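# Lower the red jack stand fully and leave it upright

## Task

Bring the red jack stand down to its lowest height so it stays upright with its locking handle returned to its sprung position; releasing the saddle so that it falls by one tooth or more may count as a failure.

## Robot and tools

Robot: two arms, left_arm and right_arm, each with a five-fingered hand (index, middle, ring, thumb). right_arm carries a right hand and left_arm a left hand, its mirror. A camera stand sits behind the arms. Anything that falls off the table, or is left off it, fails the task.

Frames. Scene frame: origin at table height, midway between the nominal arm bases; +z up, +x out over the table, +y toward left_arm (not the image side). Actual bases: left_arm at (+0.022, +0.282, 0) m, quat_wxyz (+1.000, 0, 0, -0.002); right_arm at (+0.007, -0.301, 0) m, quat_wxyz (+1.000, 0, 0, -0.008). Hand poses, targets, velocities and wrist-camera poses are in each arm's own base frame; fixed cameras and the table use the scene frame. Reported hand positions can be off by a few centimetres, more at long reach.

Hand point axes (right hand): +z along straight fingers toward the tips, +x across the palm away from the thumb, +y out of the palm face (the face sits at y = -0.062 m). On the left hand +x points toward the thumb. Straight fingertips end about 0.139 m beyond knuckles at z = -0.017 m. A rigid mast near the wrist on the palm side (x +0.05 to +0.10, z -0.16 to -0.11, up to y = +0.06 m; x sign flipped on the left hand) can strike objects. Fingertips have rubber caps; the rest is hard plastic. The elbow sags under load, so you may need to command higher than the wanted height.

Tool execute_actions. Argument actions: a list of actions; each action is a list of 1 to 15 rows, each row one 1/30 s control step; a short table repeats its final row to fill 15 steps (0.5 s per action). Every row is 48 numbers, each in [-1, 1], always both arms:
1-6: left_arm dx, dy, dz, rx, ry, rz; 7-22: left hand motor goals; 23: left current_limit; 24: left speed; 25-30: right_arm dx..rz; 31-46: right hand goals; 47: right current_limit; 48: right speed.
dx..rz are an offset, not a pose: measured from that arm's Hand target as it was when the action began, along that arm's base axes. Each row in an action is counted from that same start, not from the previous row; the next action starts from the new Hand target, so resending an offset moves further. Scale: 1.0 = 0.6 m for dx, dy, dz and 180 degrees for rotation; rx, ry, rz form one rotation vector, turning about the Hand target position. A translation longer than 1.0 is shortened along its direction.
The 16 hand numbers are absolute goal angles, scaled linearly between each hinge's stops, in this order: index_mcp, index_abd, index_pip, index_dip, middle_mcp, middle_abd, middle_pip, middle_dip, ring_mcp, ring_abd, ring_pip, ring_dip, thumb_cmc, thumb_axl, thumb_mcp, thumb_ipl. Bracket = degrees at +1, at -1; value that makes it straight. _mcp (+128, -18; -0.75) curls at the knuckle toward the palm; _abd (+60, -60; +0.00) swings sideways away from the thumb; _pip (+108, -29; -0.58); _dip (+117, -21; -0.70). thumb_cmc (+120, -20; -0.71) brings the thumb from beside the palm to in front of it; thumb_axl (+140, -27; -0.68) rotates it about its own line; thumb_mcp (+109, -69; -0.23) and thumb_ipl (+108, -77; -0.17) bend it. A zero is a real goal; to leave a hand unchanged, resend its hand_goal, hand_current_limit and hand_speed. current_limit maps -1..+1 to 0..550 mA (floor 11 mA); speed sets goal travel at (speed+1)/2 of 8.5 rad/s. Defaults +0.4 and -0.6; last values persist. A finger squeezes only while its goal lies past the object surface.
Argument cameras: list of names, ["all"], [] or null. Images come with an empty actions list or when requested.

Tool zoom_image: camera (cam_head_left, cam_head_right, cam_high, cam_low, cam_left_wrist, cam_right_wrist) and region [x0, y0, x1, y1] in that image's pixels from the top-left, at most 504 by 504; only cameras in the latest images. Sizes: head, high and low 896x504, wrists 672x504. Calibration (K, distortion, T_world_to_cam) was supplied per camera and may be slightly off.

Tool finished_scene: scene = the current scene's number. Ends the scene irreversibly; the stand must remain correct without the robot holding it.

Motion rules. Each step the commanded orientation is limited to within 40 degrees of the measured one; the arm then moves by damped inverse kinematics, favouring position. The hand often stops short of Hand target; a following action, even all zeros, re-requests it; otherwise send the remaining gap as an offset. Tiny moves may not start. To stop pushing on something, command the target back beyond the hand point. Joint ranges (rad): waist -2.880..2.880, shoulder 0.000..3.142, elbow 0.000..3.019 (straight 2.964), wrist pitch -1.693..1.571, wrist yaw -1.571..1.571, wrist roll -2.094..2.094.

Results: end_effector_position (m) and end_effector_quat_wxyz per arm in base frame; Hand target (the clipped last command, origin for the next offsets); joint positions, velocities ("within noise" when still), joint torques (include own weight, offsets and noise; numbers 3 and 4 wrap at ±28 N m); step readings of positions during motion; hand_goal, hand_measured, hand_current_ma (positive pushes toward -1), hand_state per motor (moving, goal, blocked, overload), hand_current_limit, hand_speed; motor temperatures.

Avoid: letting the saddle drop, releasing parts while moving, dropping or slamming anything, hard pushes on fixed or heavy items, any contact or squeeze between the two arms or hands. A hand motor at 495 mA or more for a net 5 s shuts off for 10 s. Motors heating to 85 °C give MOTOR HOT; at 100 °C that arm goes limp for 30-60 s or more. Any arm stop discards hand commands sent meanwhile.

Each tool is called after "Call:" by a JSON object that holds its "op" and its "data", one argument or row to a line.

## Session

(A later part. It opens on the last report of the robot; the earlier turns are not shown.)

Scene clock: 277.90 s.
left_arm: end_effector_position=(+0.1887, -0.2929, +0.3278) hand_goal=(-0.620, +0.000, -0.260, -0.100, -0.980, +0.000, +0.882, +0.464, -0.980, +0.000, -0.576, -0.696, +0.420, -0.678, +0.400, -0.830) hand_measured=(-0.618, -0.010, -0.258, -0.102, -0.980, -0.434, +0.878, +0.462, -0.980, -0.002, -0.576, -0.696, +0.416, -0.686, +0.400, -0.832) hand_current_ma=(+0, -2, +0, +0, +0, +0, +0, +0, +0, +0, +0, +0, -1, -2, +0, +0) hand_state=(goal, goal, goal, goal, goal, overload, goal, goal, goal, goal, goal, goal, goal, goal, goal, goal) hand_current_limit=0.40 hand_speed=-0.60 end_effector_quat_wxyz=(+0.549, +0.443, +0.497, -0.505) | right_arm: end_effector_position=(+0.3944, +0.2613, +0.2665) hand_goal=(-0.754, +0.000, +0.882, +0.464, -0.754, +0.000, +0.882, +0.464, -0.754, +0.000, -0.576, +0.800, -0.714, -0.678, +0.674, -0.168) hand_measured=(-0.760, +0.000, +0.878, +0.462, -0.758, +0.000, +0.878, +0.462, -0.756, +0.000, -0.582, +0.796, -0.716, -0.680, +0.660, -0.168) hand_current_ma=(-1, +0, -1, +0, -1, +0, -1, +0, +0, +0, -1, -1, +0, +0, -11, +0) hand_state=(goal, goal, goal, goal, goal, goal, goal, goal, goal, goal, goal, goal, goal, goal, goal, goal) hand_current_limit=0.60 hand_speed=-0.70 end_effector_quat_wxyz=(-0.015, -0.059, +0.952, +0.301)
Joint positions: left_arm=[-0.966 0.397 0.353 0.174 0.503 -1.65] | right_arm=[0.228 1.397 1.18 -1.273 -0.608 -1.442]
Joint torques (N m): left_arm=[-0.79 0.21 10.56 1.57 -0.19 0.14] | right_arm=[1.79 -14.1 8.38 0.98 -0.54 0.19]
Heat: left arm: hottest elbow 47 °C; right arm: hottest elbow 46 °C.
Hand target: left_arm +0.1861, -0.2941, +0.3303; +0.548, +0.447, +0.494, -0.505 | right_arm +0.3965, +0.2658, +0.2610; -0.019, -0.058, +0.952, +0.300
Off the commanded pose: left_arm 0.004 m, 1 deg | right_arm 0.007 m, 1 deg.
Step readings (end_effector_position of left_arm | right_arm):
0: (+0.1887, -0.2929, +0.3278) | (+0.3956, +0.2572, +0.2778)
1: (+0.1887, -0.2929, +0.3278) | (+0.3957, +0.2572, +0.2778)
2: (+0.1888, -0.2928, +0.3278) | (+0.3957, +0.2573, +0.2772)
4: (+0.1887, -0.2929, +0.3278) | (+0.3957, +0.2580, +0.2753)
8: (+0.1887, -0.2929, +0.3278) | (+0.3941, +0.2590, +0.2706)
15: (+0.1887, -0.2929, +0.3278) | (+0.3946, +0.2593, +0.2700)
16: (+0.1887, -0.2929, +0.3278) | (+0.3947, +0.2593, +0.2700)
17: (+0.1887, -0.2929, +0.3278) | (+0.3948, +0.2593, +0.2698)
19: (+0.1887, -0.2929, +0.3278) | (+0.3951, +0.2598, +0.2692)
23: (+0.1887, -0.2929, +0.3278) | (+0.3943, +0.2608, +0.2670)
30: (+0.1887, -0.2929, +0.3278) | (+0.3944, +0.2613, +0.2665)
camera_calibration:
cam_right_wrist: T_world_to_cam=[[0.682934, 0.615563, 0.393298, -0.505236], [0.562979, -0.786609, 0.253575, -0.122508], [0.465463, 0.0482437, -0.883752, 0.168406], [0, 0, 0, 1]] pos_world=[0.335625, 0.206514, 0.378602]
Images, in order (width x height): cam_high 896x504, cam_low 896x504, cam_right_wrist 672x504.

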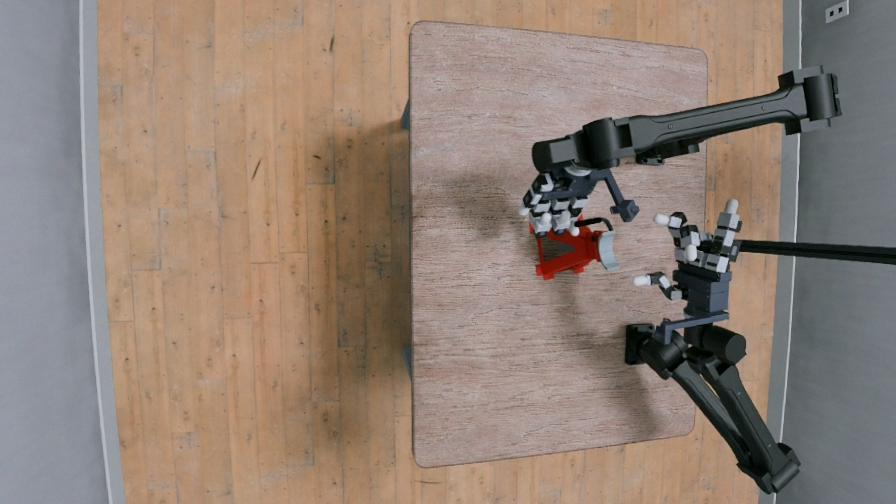

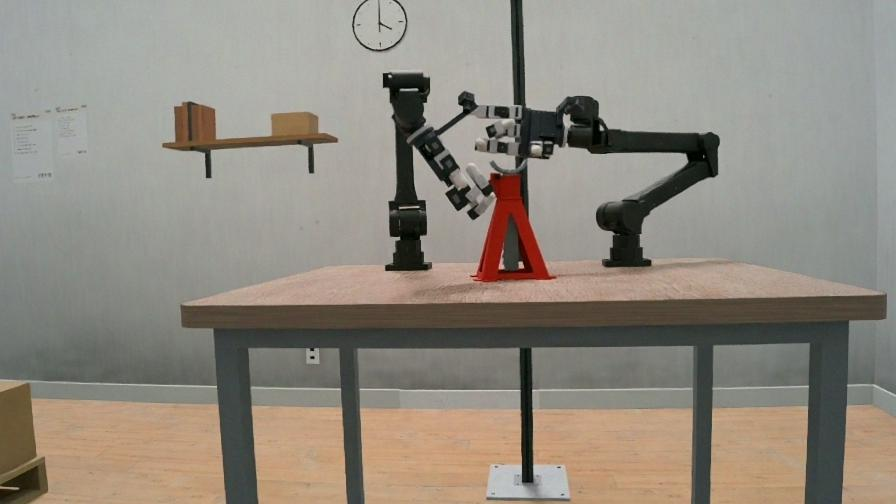

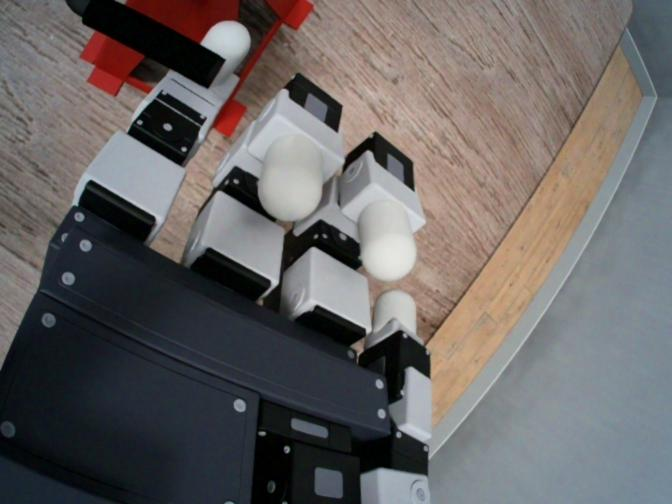

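Call:
{"op": "execute_actions", "data": {
  "actions": [
    [[0,0,0.0,0,0,0,-0.62,0,-0.26,-0.1,-0.98,0,0.882,0.464,-0.98,0,-0.576,-0.696,0.42,-0.678,0.4,-0.83,0.4,-0.6,0,0,0.003,0,0,0,-0.754,0,0.882,0.464,-0.754,0,0.882,0.464,-0.754,0,-0.576,0.5,-0.714,-0.678,0.674,-0.168,0.6,-0.6]],
    [[0,0,0.0,0,0,0,-0.62,0,-0.26,-0.1,-0.98,0,0.882,0.464,-0.98,0,-0.576,-0.696,0.42,-0.678,0.4,-0.83,0.4,-0.6,0.03,0.003,0.003,0,0,0,-0.754,0,0.882,0.464,-0.754,0,0.882,0.464,-0.754,0,-0.576,0.5,-0.714,-0.678,0.674,-0.168,0.6,-0.6]]
  ],
  "cameras": ["cam_low","cam_high","cam_right_wrist"]
}}

Call:
{"op": "zoom_image", "data": {
  "camera": "cam_low",
  "region": [460, 160, 510, 215]
}}

Call:
{"op": "zoom_image", "data": {
  "camera": "cam_high",
  "region": [550, 190, 630, 270]
}}

Call:
{"op": "zoom_image", "data": {
  "camera": "cam_right_wrist",
  "region": [0, 0, 300, 250]
}}

Scene clock: 281.37 s.
left_arm: end_effector_position=(+0.1887, -0.2929, +0.3278) hand_goal=(-0.620, +0.000, -0.260, -0.100, -0.980, +0.000, +0.882, +0.464, -0.980, +0.000, -0.576, -0.696, +0.420, -0.678, +0.400, -0.830) hand_measured=(-0.618, -0.010, -0.258, -0.102, -0.980, -0.434, +0.878, +0.462, -0.980, -0.002, -0.576, -0.696, +0.416, -0.686, +0.400, -0.832) hand_current_ma=(+0, -2, +0, +0, +0, +0, +0, +0, +0, +0, +0, +0, -1, -2, +0, +0) hand_state=(goal, goal, goal, goal, goal, overload, goal, goal, goal, goal, goal, goal, goal, goal, goal, goal) hand_current_limit=0.40 hand_speed=-0.60 end_effector_quat_wxyz=(+0.549, +0.443, +0.497, -0.505) | right_arm: end_effector_position=(+0.4031, +0.2633, +0.2484) hand_goal=(-0.754, +0.000, +0.882, +0.464, -0.754, +0.000, +0.882, +0.464, -0.754, +0.000, -0.576, +0.500, -0.714, -0.678, +0.674, -0.168) hand_measured=(-0.760, +0.000, +0.878, +0.462, -0.758, +0.000, +0.878, +0.462, -0.756, +0.000, -0.582, +0.502, -0.716, -0.680, +0.660, -0.168) hand_current_ma=(-1, +0, -1, +0, -1, +0, -1, +0, +0, +0, -1, +0, +0, +0, -11, +0) hand_state=(goal, goal, goal, goal, goal, goal, goal, goal, goal, goal, goal, goal, goal, goal, goal, goal) hand_current_limit=0.60 hand_speed=-0.60 end_effector_quat_wxyz=(-0.035, -0.053, +0.952, +0.298)
Joint positions: left_arm=[-0.966 0.397 0.353 0.174 0.503 -1.65] | right_arm=[0.228 1.448 1.189 -1.273 -0.608 -1.442]
Joint torques (N m): left_arm=[-0.79 0.15 10.58 1.57 -0.19 0.14] | right_arm=[1.44 -15.74 12.05 0.18 -0.57 0.11]
Heat: left arm: hottest elbow 47 °C; right arm: hottest elbow 46 °C.
Hand target: left_arm +0.1861, -0.2941, +0.3303; +0.548, +0.447, +0.494, -0.505 | right_arm +0.4144, +0.2676, +0.2646; -0.019, -0.057, +0.952, +0.300
Off the commanded pose: left_arm 0.004 m, 1 deg | right_arm 0.020 m, 2 deg.
Step readings (end_effector_position of left_arm | right_arm):
0: (+0.1887, -0.2929, +0.3278) | (+0.3945, +0.2613, +0.2665)
1: (+0.1887, -0.2929, +0.3278) | (+0.3945, +0.2613, +0.2665)
2: (+0.1887, -0.2929, +0.3278) | (+0.3945, +0.2613, +0.2665)
4: (+0.1887, -0.2929, +0.3278) | (+0.3945, +0.2613, +0.2665)
8: (+0.1887, -0.2929, +0.3278) | (+0.3945, +0.2613, +0.2665)
15: (+0.1887, -0.2929, +0.3278) | (+0.3945, +0.2613, +0.2665)
16: (+0.1887, -0.2929, +0.3278) | (+0.3945, +0.2613, +0.2665)
17: (+0.1887, -0.2929, +0.3278) | (+0.3947, +0.2613, +0.2659)
19: (+0.1887, -0.2929, +0.3278) | (+0.3955, +0.2615, +0.2631)
23: (+0.1887, -0.2929, +0.3278) | (+0.3991, +0.2623, +0.2524)
30: (+0.1887, -0.2929, +0.3278) | (+0.4018, +0.2630, +0.2462)
camera_calibration:
cam_right_wrist: T_world_to_cam=[[0.69871, 0.618963, 0.358732, -0.503999], [0.572934, -0.784423, 0.237542, -0.121897], [0.428427, 0.0395572, -0.90271, 0.170145], [0, 0, 0, 1]] pos_world=[0.349093, 0.209607, 0.363348]
Images, in order (width x height): cam_high 896x504, cam_low 896x504, cam_right_wrist 672x504.

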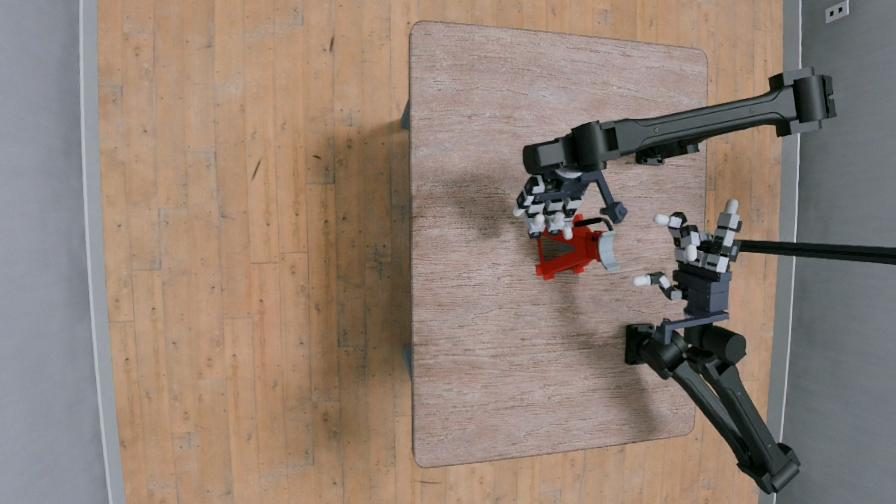

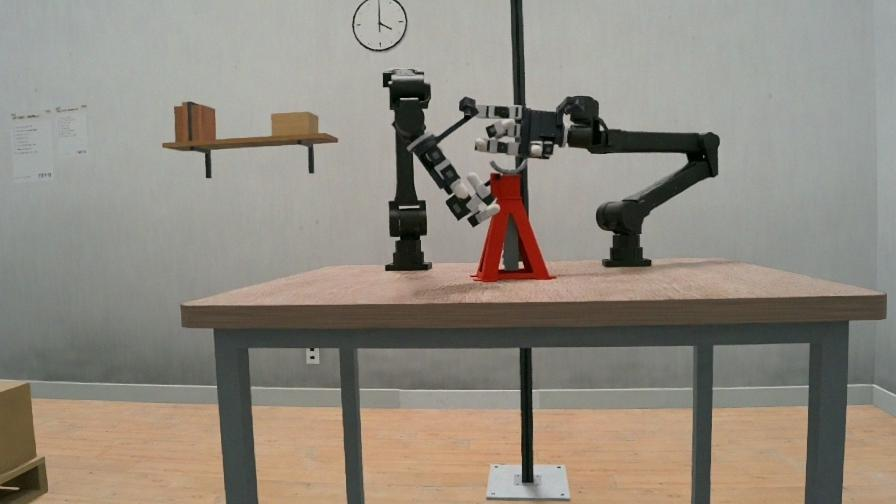

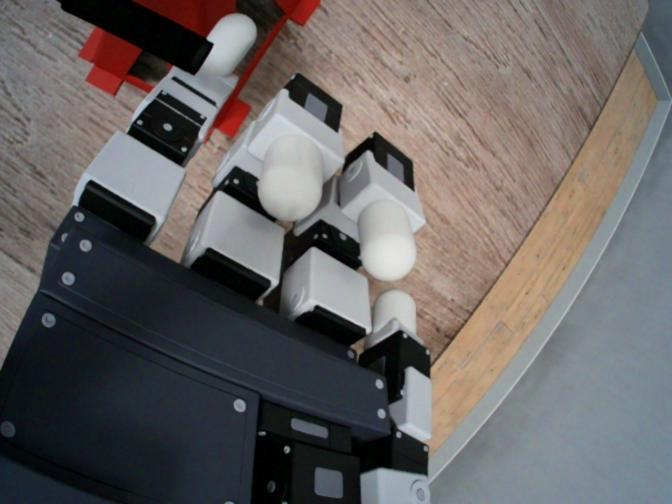

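Scaled by 9.164 from the camera's 896x504 image, which has a finer 1280x720 frame.

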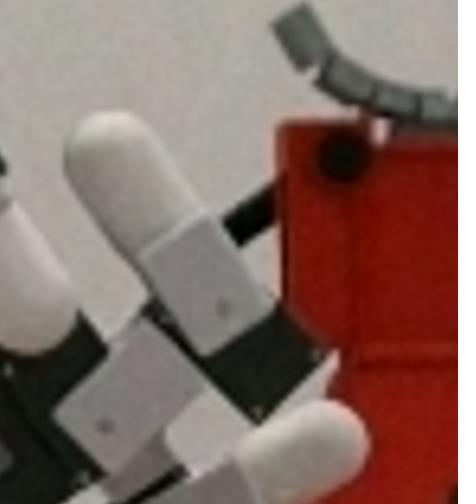

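Scaled by 6.300 from the camera's 896x504 image, which has a finer 1280x720 frame.

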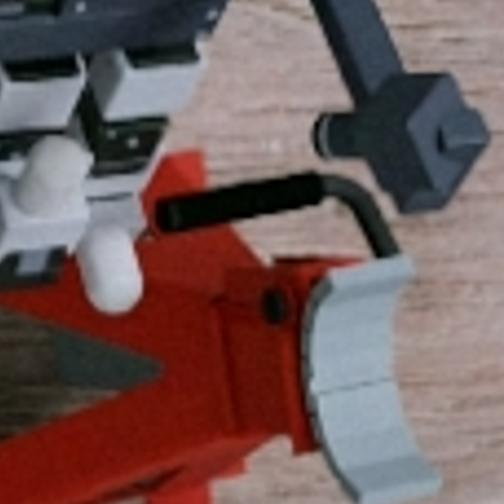

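Scaled by 1.680 from the camera's 672x504 image, which has a finer 960x720 frame.

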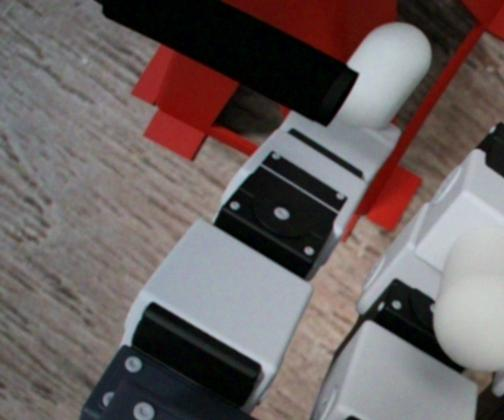

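Call:
{"op": "execute_actions", "data": {
  "actions": [
    [[0,0,0.0,0,0,0,-0.62,0,-0.26,-0.1,-0.98,0,0.882,0.464,-0.98,0,-0.576,-0.696,0.42,-0.678,0.4,-0.83,0.4,-0.6,0.03,0.0,0.0,0,0,0,-0.754,0,0.882,0.464,-0.754,0,0.882,0.464,-0.754,0,-0.576,0.5,-0.714,-0.678,0.674,-0.168,0.6,-0.6]],
    [[0,0,0.0,0,0,0,-0.62,0,-0.26,-0.1,-0.98,0,0.882,0.464,-0.98,0,-0.576,-0.696,0.42,-0.678,0.4,-0.83,0.4,-0.6,0.02,-0.07,0,0,0,0,-0.754,0,0.882,0.464,-0.754,0,0.882,0.464,-0.754,0,-0.576,0.5,-0.714,-0.678,0.674,-0.168,0.6,-0.6]],
    [[0,0,0.0,0,0,0,-0.62,0,-0.26,-0.1,-0.98,0,0.882,0.464,-0.98,0,-0.576,-0.696,0.42,-0.678,0.4,-0.83,0.4,-0.6,0,-0.08,0.03,0,0,0,-0.754,0,0.882,0.464,-0.754,0,0.882,0.464,-0.754,0,-0.576,0.5,-0.714,-0.678,0.674,-0.168,0.6,-0.6]]
  ],
  "cameras": ["cam_low","cam_high","cam_head_left"]
}}

Call:
{"op": "zoom_image", "data": {
  "camera": "cam_low",
  "region": [450, 140, 570, 290]
}}

Call:
{"op": "zoom_image", "data": {
  "camera": "cam_high",
  "region": [550, 190, 630, 270]
}}

Scene clock: 292.43 s.
left_arm: end_effector_position=(+0.1887, -0.2929, +0.3278) hand_goal=(-0.620, +0.000, -0.260, -0.100, -0.980, +0.000, +0.882, +0.464, -0.980, +0.000, -0.576, -0.696, +0.420, -0.678, +0.400, -0.830) hand_measured=(-0.618, -0.010, -0.258, -0.102, -0.980, -0.434, +0.878, +0.462, -0.980, -0.002, -0.576, -0.696, +0.416, -0.686, +0.400, -0.832) hand_current_ma=(+0, -2, +0, +0, +0, +0, +0, +0, +0, +0, +0, +0, -1, -2, +0, +0) hand_state=(goal, goal, goal, goal, goal, overload, goal, goal, goal, goal, goal, goal, goal, goal, goal, goal) hand_current_limit=0.40 hand_speed=-0.60 end_effector_quat_wxyz=(+0.549, +0.443, +0.497, -0.505) | right_arm: end_effector_position=(+0.4354, +0.1761, +0.2702) hand_goal=(-0.754, +0.000, +0.882, +0.464, -0.754, +0.000, +0.882, +0.464, -0.754, +0.000, -0.576, +0.500, -0.714, -0.678, +0.674, -0.168) hand_measured=(-0.760, +0.000, +0.878, +0.462, -0.758, +0.000, +0.878, +0.462, -0.758, +0.000, -0.580, +0.502, -0.716, -0.680, +0.660, -0.168) hand_current_ma=(-1, +0, -1, +0, -1, +0, -1, +0, -1, +0, -1, +0, +0, +0, -11, +0) hand_state=(goal, goal, goal, goal, goal, goal, goal, goal, goal, goal, goal, goal, goal, goal, goal, goal) hand_current_limit=0.60 hand_speed=-0.60 end_effector_quat_wxyz=(-0.031, -0.046, +0.952, +0.301)
Joint positions: left_arm=[-0.966 0.397 0.353 0.174 0.503 -1.65] | right_arm=[0.014 1.51 1.311 -1.47 -0.608 -1.684]
Joint torques (N m): left_arm=[-0.79 0.21 10.58 1.57 -0.19 0.14] | right_arm=[1.2 -15.44 11.71 -0.47 -0.56 -0.13]
Heat: left arm: hottest elbow 45 °C; right arm: hottest elbow 45 °C.
Hand target: left_arm +0.1861, -0.2941, +0.3303; +0.548, +0.447, +0.494, -0.505 | right_arm +0.4445, +0.1775, +0.2826; -0.019, -0.058, +0.952, +0.300
Off the commanded pose: left_arm 0.004 m, 1 deg | right_arm 0.015 m, 2 deg.
Step readings (end_effector_position of left_arm | right_arm):
0: (+0.1887, -0.2929, +0.3278) | (+0.4031, +0.2633, +0.2484)
1: (+0.1887, -0.2929, +0.3278) | (+0.4032, +0.2633, +0.2485)
2: (+0.1887, -0.2929, +0.3278) | (+0.4038, +0.2634, +0.2490)
4: (+0.1887, -0.2929, +0.3278) | (+0.4074, +0.2643, +0.2508)
8: (+0.1887, -0.2929, +0.3278) | (+0.4171, +0.2665, +0.2542)
15: (+0.1887, -0.2929, +0.3278) | (+0.4198, +0.2671, +0.2517)
16: (+0.1887, -0.2929, +0.3278) | (+0.4196, +0.2669, +0.2515)
17: (+0.1887, -0.2929, +0.3278) | (+0.4201, +0.2648, +0.2517)
19: (+0.1887, -0.2929, +0.3278) | (+0.4206, +0.2583, +0.2521)
23: (+0.1887, -0.2929, +0.3278) | (+0.4303, +0.2348, +0.2524)
30: (+0.1887, -0.2929, +0.3278) | (+0.4359, +0.2218, +0.2519)
31: (+0.1887, -0.2929, +0.3278) | (+0.4354, +0.2218, +0.2522)
32: (+0.1887, -0.2929, +0.3278) | (+0.4339, +0.2209, +0.2527)
34: (+0.1887, -0.2929, +0.3278) | (+0.4311, +0.2148, +0.2556)
38: (+0.1887, -0.2929, +0.3278) | (+0.4352, +0.1909, +0.2628)
45: (+0.1887, -0.2929, +0.3278) | (+0.4376, +0.1759, +0.2698)
Images, in order (width x height): cam_head_left 896x504, cam_high 896x504, cam_low 896x504.

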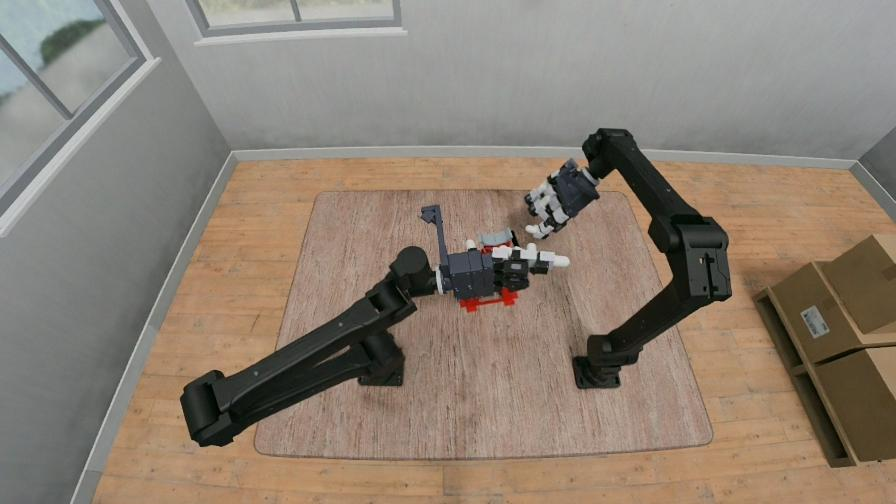

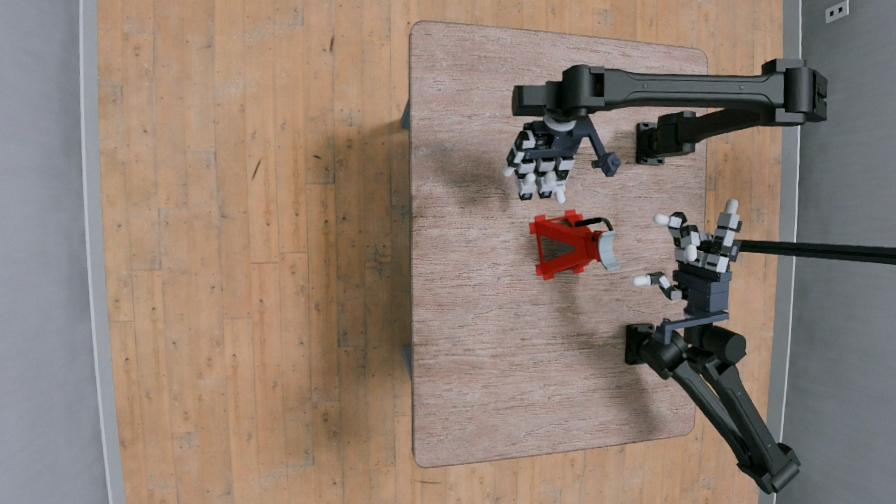

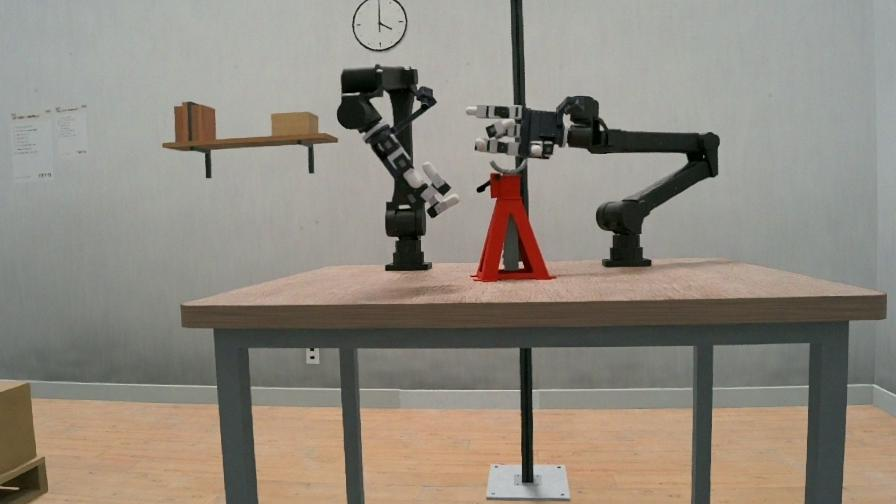

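Scaled by 3.360 from the camera's 896x504 image, which has a finer 1280x720 frame.

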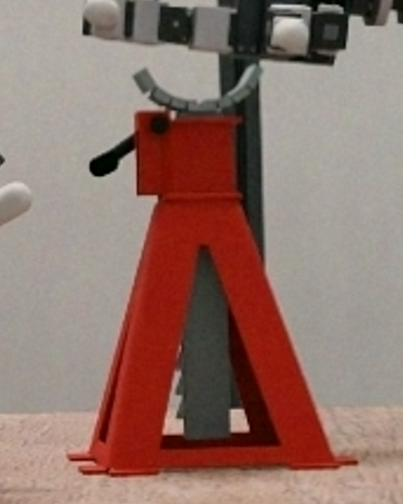

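Scaled by 6.300 from the camera's 896x504 image, which has a finer 1280x720 frame.

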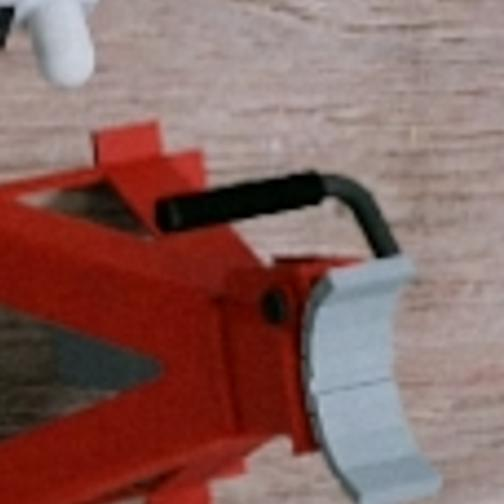

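Call:
{"op": "execute_actions", "data": {
  "actions": [],
  "cameras": ["all"]
}}

Call:
{"op": "zoom_image", "data": {
  "camera": "cam_low",
  "region": [450, 140, 570, 290]
}}

Call:
{"op": "zoom_image", "data": {
  "camera": "cam_low",
  "region": [475, 150, 545, 205]
}}

Call:
{"op": "zoom_image", "data": {
  "camera": "cam_high",
  "region": [550, 190, 630, 270]
}}

Scene clock: 296.27 s.
left_arm: end_effector_position=(+0.1887, -0.2929, +0.3278) hand_goal=(-0.620, +0.000, -0.260, -0.100, -0.980, +0.000, +0.882, +0.464, -0.980, +0.000, -0.576, -0.696, +0.420, -0.678, +0.400, -0.830) hand_measured=(-0.618, -0.010, -0.258, -0.102, -0.980, -0.434, +0.878, +0.462, -0.980, -0.002, -0.576, -0.696, +0.416, -0.686, +0.400, -0.832) hand_current_ma=(+0, -2, +0, +0, +0, +0, +0, +0, +0, +0, +0, +0, -1, -2, +0, +0) hand_state=(goal, goal, goal, goal, goal, overload, goal, goal, goal, goal, goal, goal, goal, goal, goal, goal) hand_current_limit=0.40 hand_speed=-0.60 end_effector_quat_wxyz=(+0.549, +0.443, +0.497, -0.505) | right_arm: end_effector_position=(+0.4353, +0.1761, +0.2702) hand_goal=(-0.754, +0.000, +0.882, +0.464, -0.754, +0.000, +0.882, +0.464, -0.754, +0.000, -0.576, +0.500, -0.714, -0.678, +0.674, -0.168) hand_measured=(-0.760, +0.000, +0.878, +0.462, -0.758, +0.000, +0.878, +0.462, -0.758, +0.000, -0.580, +0.502, -0.716, -0.680, +0.660, -0.168) hand_current_ma=(-1, +0, -1, +0, -1, +0, -1, +0, -1, +0, -1, +0, +0, +0, -11, +0) hand_state=(goal, goal, goal, goal, goal, goal, goal, goal, goal, goal, goal, goal, goal, goal, goal, goal) hand_current_limit=0.60 hand_speed=-0.60 end_effector_quat_wxyz=(-0.031, -0.046, +0.952, +0.301)
Joint positions: left_arm=[-0.966 0.397 0.353 0.174 0.503 -1.65] | right_arm=[0.014 1.51 1.311 -1.47 -0.608 -1.684]
Joint velocities: within noise
Joint torques (N m): left_arm=[-0.85 0.21 10.58 1.57 -0.19 0.14] | right_arm=[1.32 -15.5 11.82 -0.31 -0.59 -0.11]
Motor temperatures (°C): left_arm=[24 25 45 22 25 20] | right_arm=[23 25 46 21 26 22]
Heat: left arm: hottest elbow 45 °C; right arm: hottest elbow 46 °C.
Hand target: left_arm +0.1861, -0.2941, +0.3303; +0.548, +0.447, +0.494, -0.505 | right_arm +0.4445, +0.1775, +0.2826; -0.019, -0.057, +0.952, +0.300
Off the commanded pose: left_arm 0.004 m, 1 deg | right_arm 0.015 m, 2 deg.
camera_calibration:
cam_left_wrist: T_world_to_cam=[[-0.637188, 0.09981, 0.764219, -0.142081], [-0.574481, 0.599502, -0.557287, 0.427692], [-0.513773, -0.794125, -0.324656, 0.0963263], [0, 0, 0, 1]] pos_world=[0.204659, -0.165726, 0.378201]
cam_right_wrist: T_world_to_cam=[[0.707317, 0.606005, 0.363952, -0.483187], [0.560155, -0.794547, 0.234352, -0.205773], [0.431195, 0.0381086, -0.901453, 0.178224], [0, 0, 0, 1]] pos_world=[0.380181, 0.122526, 0.38474]

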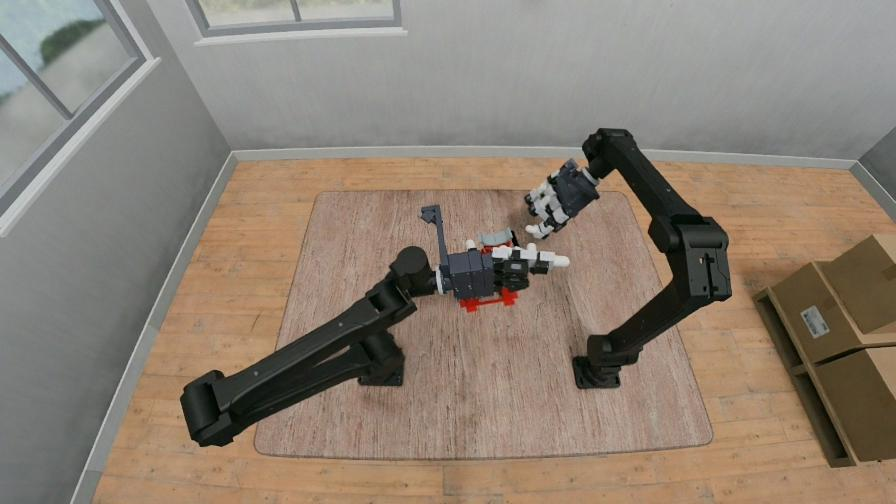

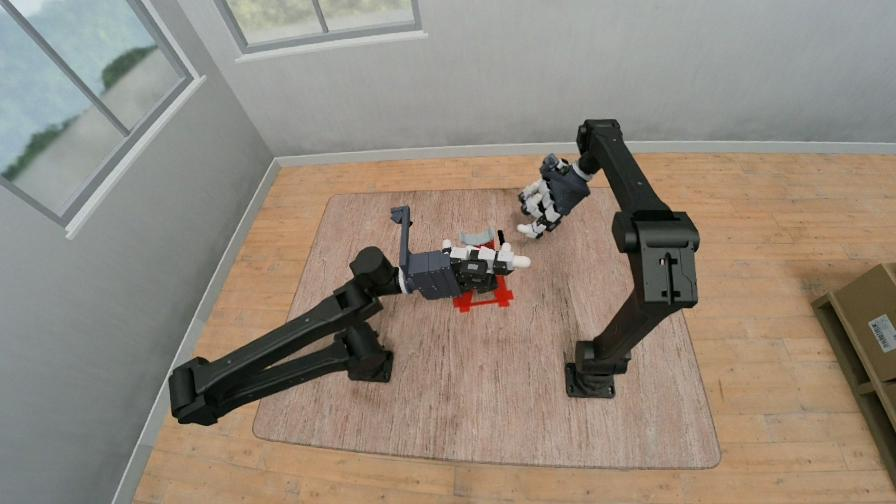

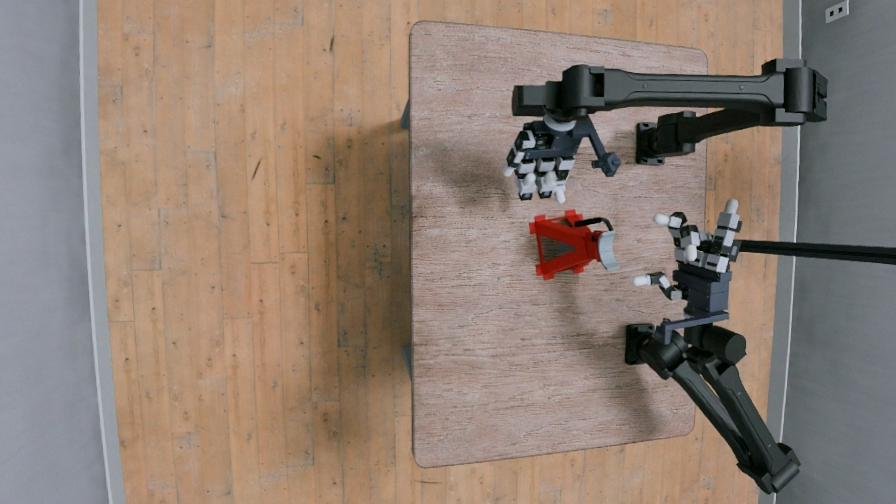

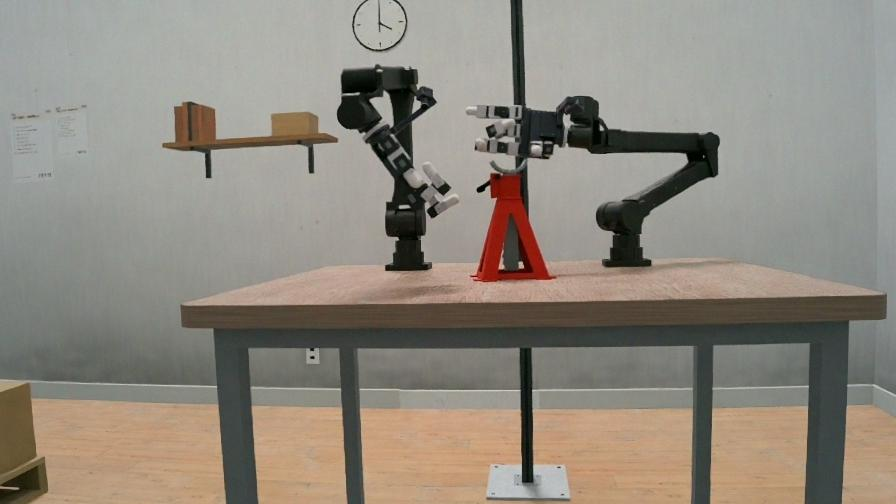

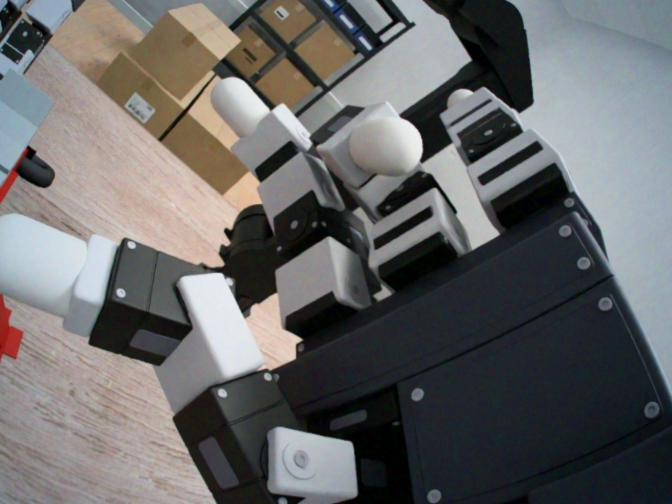

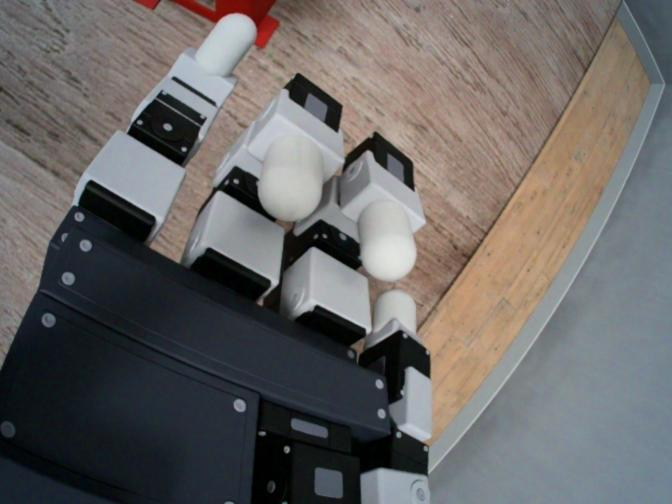

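Scaled by 3.360 from the camera's 896x504 image, which has a finer 1280x720 frame.

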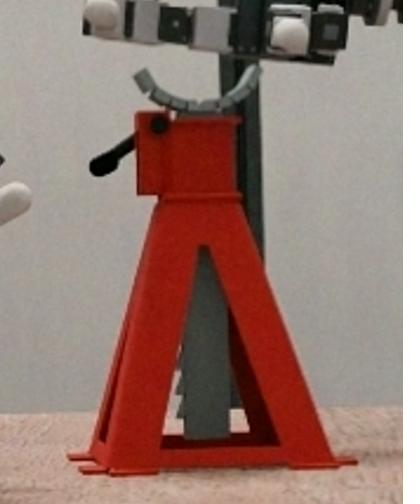

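Scaled by 7.200 from the camera's 896x504 image, which has a finer 1280x720 frame.

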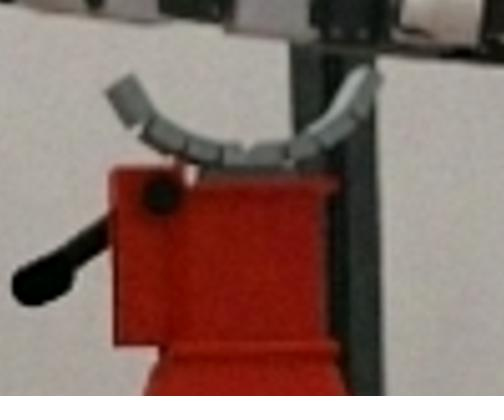

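Scaled by 6.300 from the camera's 896x504 image, which has a finer 1280x720 frame.

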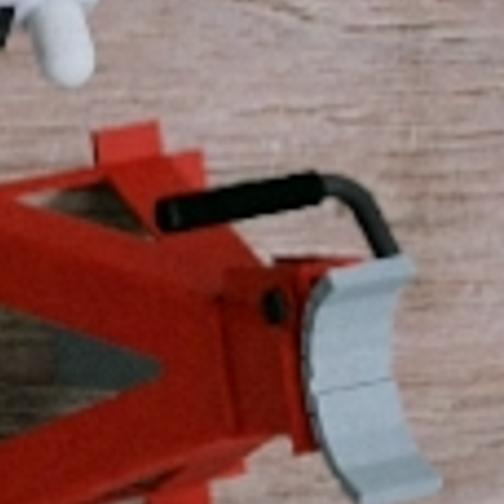

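Call:
{"op": "execute_actions", "data": {
  "actions": [
    [[0,0.03,0.01,0,0,0,-0.75,0,-0.58,-0.7,-0.98,0,0.882,0.464,-0.98,0,-0.576,-0.696,0.42,-0.678,0.4,-0.83,0.4,-0.6,0,0,0,0,0,0,-0.754,0,0.882,0.464,-0.754,0,0.882,0.464,-0.754,0,-0.576,0.5,-0.714,-0.678,0.674,-0.168,0.6,-0.6],[0,0.088,0.015,0,0,0,-0.75,0,-0.58,-0.7,-0.98,0,0.882,0.464,-0.98,0,-0.576,-0.696,0.42,-0.678,0.4,-0.83,0.4,-0.6,0,0,0,0,0,0,-0.754,0,0.882,0.464,-0.754,0,0.882,0.464,-0.754,0,-0.576,0.5,-0.714,-0.678,0.674,-0.168,0.6,-0.6]],
    [[0.03,0,0,0,0,0,-0.75,0,-0.58,-0.7,-0.98,0,0.882,0.464,-0.98,0,-0.576,-0.696,0.42,-0.678,0.4,-0.83,0.4,-0.6,0,0,0,0,0,0,-0.754,0,0.882,0.464,-0.754,0,0.882,0.464,-0.754,0,-0.576,0.5,-0.714,-0.678,0.674,-0.168,0.6,-0.6],[0.1,0,0,0,0,0,-0.75,0,-0.58,-0.7,-0.98,0,0.882,0.464,-0.98,0,-0.576,-0.696,0.42,-0.678,0.4,-0.83,0.4,-0.6,0,0,0,0,0,0,-0.754,0,0.882,0.464,-0.754,0,0.882,0.464,-0.754,0,-0.576,0.5,-0.714,-0.678,0.674,-0.168,0.6,-0.6]]
  ],
  "cameras": ["cam_low","cam_high"]
}}

Scene clock: 311.67 s.
left_arm: end_effector_position=(+0.2415, -0.2415, +0.3206) hand_goal=(-0.750, +0.000, -0.580, -0.700, -0.980, +0.000, +0.882, +0.464, -0.980, +0.000, -0.576, -0.696, +0.420, -0.678, +0.400, -0.830) hand_measured=(-0.750, -0.010, -0.578, -0.698, -0.980, -0.434, +0.878, +0.462, -0.980, -0.002, -0.576, -0.696, +0.414, -0.686, +0.400, -0.832) hand_current_ma=(+0, -1, +0, +0, +0, +0, +0, +0, +0, +0, +0, +0, -1, -1, +0, +0) hand_state=(goal, goal, goal, goal, goal, overload, goal, goal, goal, goal, goal, goal, goal, goal, goal, goal) hand_current_limit=0.40 hand_speed=-0.60 end_effector_quat_wxyz=(+0.537, +0.449, +0.505, -0.506) | right_arm: end_effector_position=(+0.4353, +0.1761, +0.2702) hand_goal=(-0.754, +0.000, +0.882, +0.464, -0.754, +0.000, +0.882, +0.464, -0.754, +0.000, -0.576, +0.500, -0.714, -0.678, +0.674, -0.168) hand_measured=(-0.760, +0.000, +0.878, +0.462, -0.758, +0.000, +0.878, +0.462, -0.758, +0.000, -0.580, +0.502, -0.716, -0.680, +0.660, -0.168) hand_current_ma=(-1, +0, -1, +0, -1, +0, -1, +0, -1, +0, -1, +0, +0, +0, -11, +0) hand_state=(goal, goal, goal, goal, goal, goal, goal, goal, goal, goal, goal, goal, goal, goal, goal, goal) hand_current_limit=0.60 hand_speed=-0.60 end_effector_quat_wxyz=(-0.031, -0.046, +0.952, +0.301)
Joint positions: left_arm=[-0.48 0.433 0.348 0.246 0.996 -1.736] | right_arm=[0.014 1.51 1.311 -1.47 -0.608 -1.685]
Joint torques (N m): left_arm=[0.91 1.26 11.85 2.18 -0.09 -0.02] | right_arm=[0.5 -16.03 11.82 -0.46 -0.54 -0.05]
Heat: left arm: hottest elbow 44 °C; right arm: hottest elbow 46 °C.
Hand target: left_arm +0.2462, -0.2412, +0.3392; +0.549, +0.447, +0.494, -0.505 | right_arm +0.4445, +0.1775, +0.2826; -0.019, -0.057, +0.952, +0.300
Off the commanded pose: left_arm 0.019 m, 2 deg | right_arm 0.016 m, 2 deg.
Step readings (end_effector_position of left_arm | right_arm):
0: (+0.1887, -0.2929, +0.3278) | (+0.4353, +0.1761, +0.2702)
1: (+0.1885, -0.2930, +0.3275) | (+0.4353, +0.1761, +0.2702)
2: (+0.1870, -0.2930, +0.3270) | (+0.4353, +0.1761, +0.2702)
4: (+0.1829, -0.2880, +0.3256) | (+0.4353, +0.1761, +0.2702)
8: (+0.1830, -0.2623, +0.3385) | (+0.4353, +0.1761, +0.2702)
15: (+0.1845, -0.2457, +0.3390) | (+0.4353, +0.1761, +0.2702)
16: (+0.1848, -0.2453, +0.3382) | (+0.4353, +0.1761, +0.2702)
17: (+0.1847, -0.2451, +0.3374) | (+0.4353, +0.1761, +0.2702)
19: (+0.1895, -0.2449, +0.3361) | (+0.4353, +0.1761, +0.2702)
23: (+0.2257, -0.2347, +0.3240) | (+0.4353, +0.1761, +0.2702)
30: (+0.2427, -0.2400, +0.3147) | (+0.4353, +0.1761, +0.2702)
Images, in order (width x height): cam_high 896x504, cam_low 896x504.

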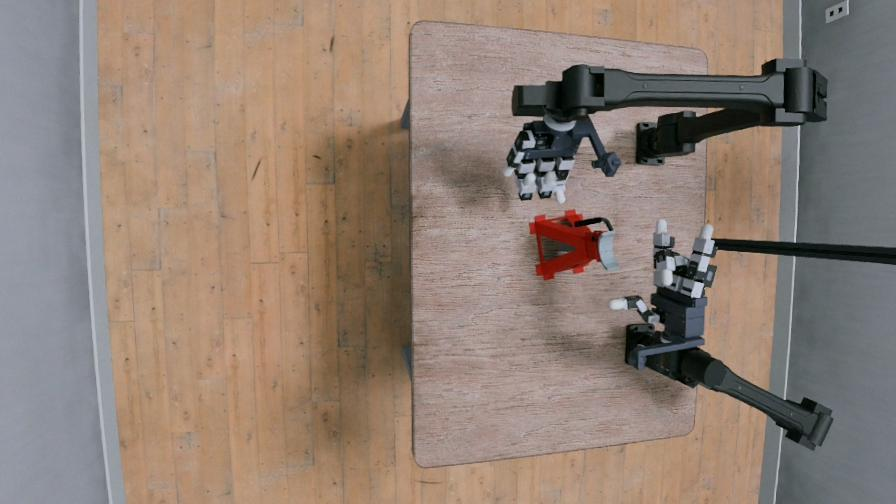

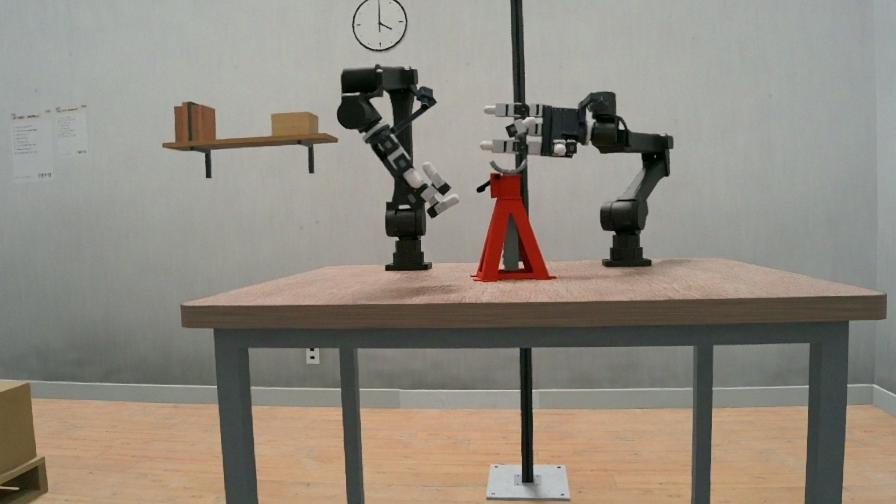

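Call:
{"op": "execute_actions", "data": {
  "actions": [
    [[0,0,0.04,0,0,0,-0.75,0,-0.58,-0.7,-0.98,0,0.882,0.464,-0.98,0,-0.576,-0.696,0.42,-0.678,0.4,-0.83,0.4,-0.6,0,0,0,0,0,0,-0.754,0,0.882,0.464,-0.754,0,0.882,0.464,-0.754,0,-0.576,0.5,-0.714,-0.678,0.674,-0.168,0.6,-0.6],[0.04,0,0.06,0,0,0,-0.75,0,-0.58,-0.7,-0.98,0,0.882,0.464,-0.98,0,-0.576,-0.696,0.42,-0.678,0.4,-0.83,0.4,-0.6,0,0,0,0,0,0,-0.754,0,0.882,0.464,-0.754,0,0.882,0.464,-0.754,0,-0.576,0.5,-0.714,-0.678,0.674,-0.168,0.6,-0.6],[0.08,0,0.06,0,0,0,-0.75,0,-0.58,-0.7,-0.98,0,0.882,0.464,-0.98,0,-0.576,-0.696,0.42,-0.678,0.4,-0.83,0.4,-0.6,0,0,0,0,0,0,-0.754,0,0.882,0.464,-0.754,0,0.882,0.464,-0.754,0,-0.576,0.5,-0.714,-0.678,0.674,-0.168,0.6,-0.6]]
  ],
  "cameras": ["cam_low","cam_high"]
}}

Scene clock: 315.17 s.
left_arm: end_effector_position=(+0.2885, -0.2369, +0.3368) hand_goal=(-0.750, +0.000, -0.580, -0.700, -0.980, +0.000, +0.882, +0.464, -0.980, +0.000, -0.576, -0.696, +0.420, -0.678, +0.400, -0.830) hand_measured=(-0.750, -0.010, -0.578, -0.698, -0.980, -0.434, +0.878, +0.462, -0.980, -0.002, -0.576, -0.696, +0.414, -0.686, +0.400, -0.832) hand_current_ma=(+0, -1, +0, +0, +0, +0, +0, +0, +0, +0, +0, +0, -1, -1, +0, +0) hand_state=(goal, goal, goal, goal, goal, overload, goal, goal, goal, goal, goal, goal, goal, goal, goal, goal) hand_current_limit=0.40 hand_speed=-0.60 end_effector_quat_wxyz=(+0.530, +0.439, +0.518, -0.509) | right_arm: end_effector_position=(+0.4353, +0.1761, +0.2702) hand_goal=(-0.754, +0.000, +0.882, +0.464, -0.754, +0.000, +0.882, +0.464, -0.754, +0.000, -0.576, +0.500, -0.714, -0.678, +0.674, -0.168) hand_measured=(-0.760, +0.000, +0.878, +0.462, -0.758, +0.000, +0.878, +0.462, -0.758, +0.000, -0.580, +0.502, -0.716, -0.680, +0.660, -0.168) hand_current_ma=(-1, +0, -1, +0, -1, +0, -1, +0, -1, +0, -1, +0, +0, +0, -11, +0) hand_state=(goal, goal, goal, goal, goal, goal, goal, goal, goal, goal, goal, goal, goal, goal, goal, goal) hand_current_limit=0.60 hand_speed=-0.60 end_effector_quat_wxyz=(-0.031, -0.046, +0.952, +0.301)
Joint positions: left_arm=[-0.36 0.613 0.44 0.347 1.102 -1.788] | right_arm=[0.014 1.51 1.311 -1.47 -0.608 -1.685]
Joint torques (N m): left_arm=[-0.15 -0.32 14.15 2.18 -0.11 -0.08] | right_arm=[0.85 -15.74 11.77 -0.51 -0.55 -0.11]
Heat: left arm: hottest elbow 45 °C; right arm: hottest elbow 46 °C.
Hand target: left_arm +0.2941, -0.2413, +0.3753; +0.549, +0.447, +0.494, -0.505 | right_arm +0.4445, +0.1775, +0.2826; -0.019, -0.057, +0.952, +0.300
Off the commanded pose: left_arm 0.039 m, 4 deg | right_arm 0.016 m, 2 deg.
Step readings (end_effector_position of left_arm | right_arm):
0: (+0.2415, -0.2415, +0.3205) | (+0.4353, +0.1761, +0.2702)
1: (+0.2414, -0.2415, +0.3205) | (+0.4353, +0.1761, +0.2702)
2: (+0.2413, -0.2416, +0.3203) | (+0.4353, +0.1761, +0.2702)
4: (+0.2414, -0.2423, +0.3200) | (+0.4353, +0.1761, +0.2702)
8: (+0.2684, -0.2356, +0.3269) | (+0.4353, +0.1761, +0.2702)
15: (+0.2876, -0.2362, +0.3363) | (+0.4353, +0.1761, +0.2702)
Images, in order (width x height): cam_high 896x504, cam_low 896x504.

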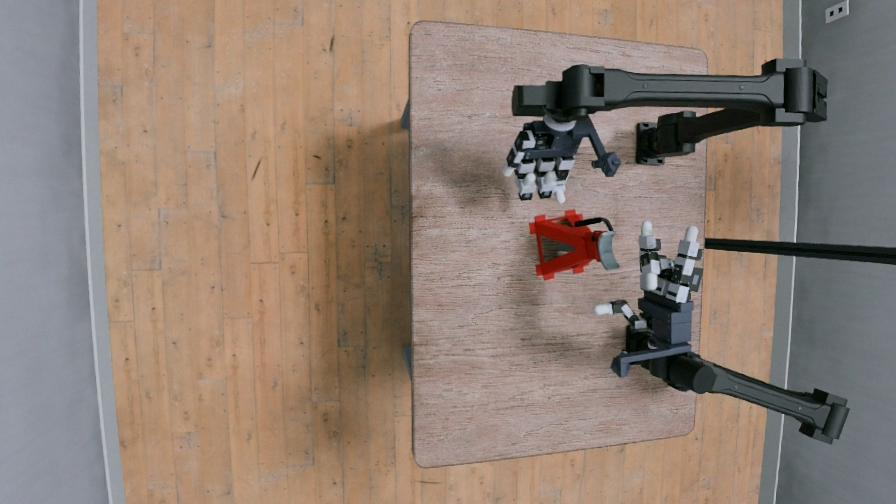

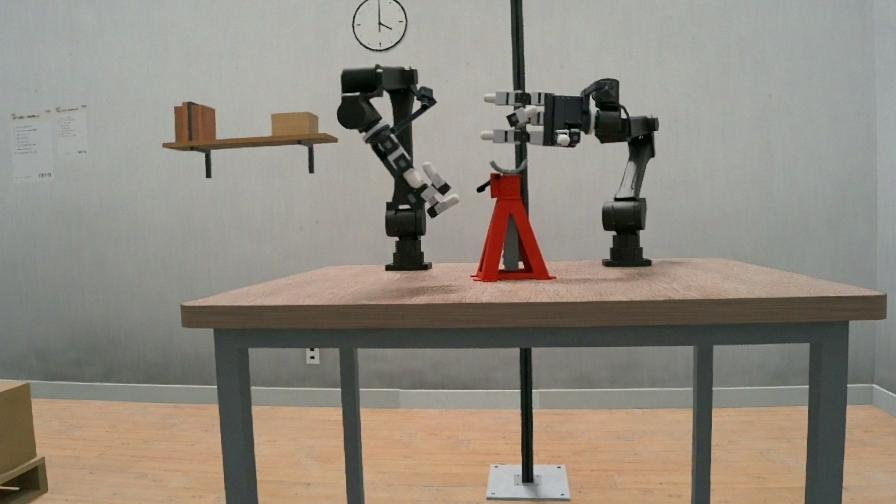

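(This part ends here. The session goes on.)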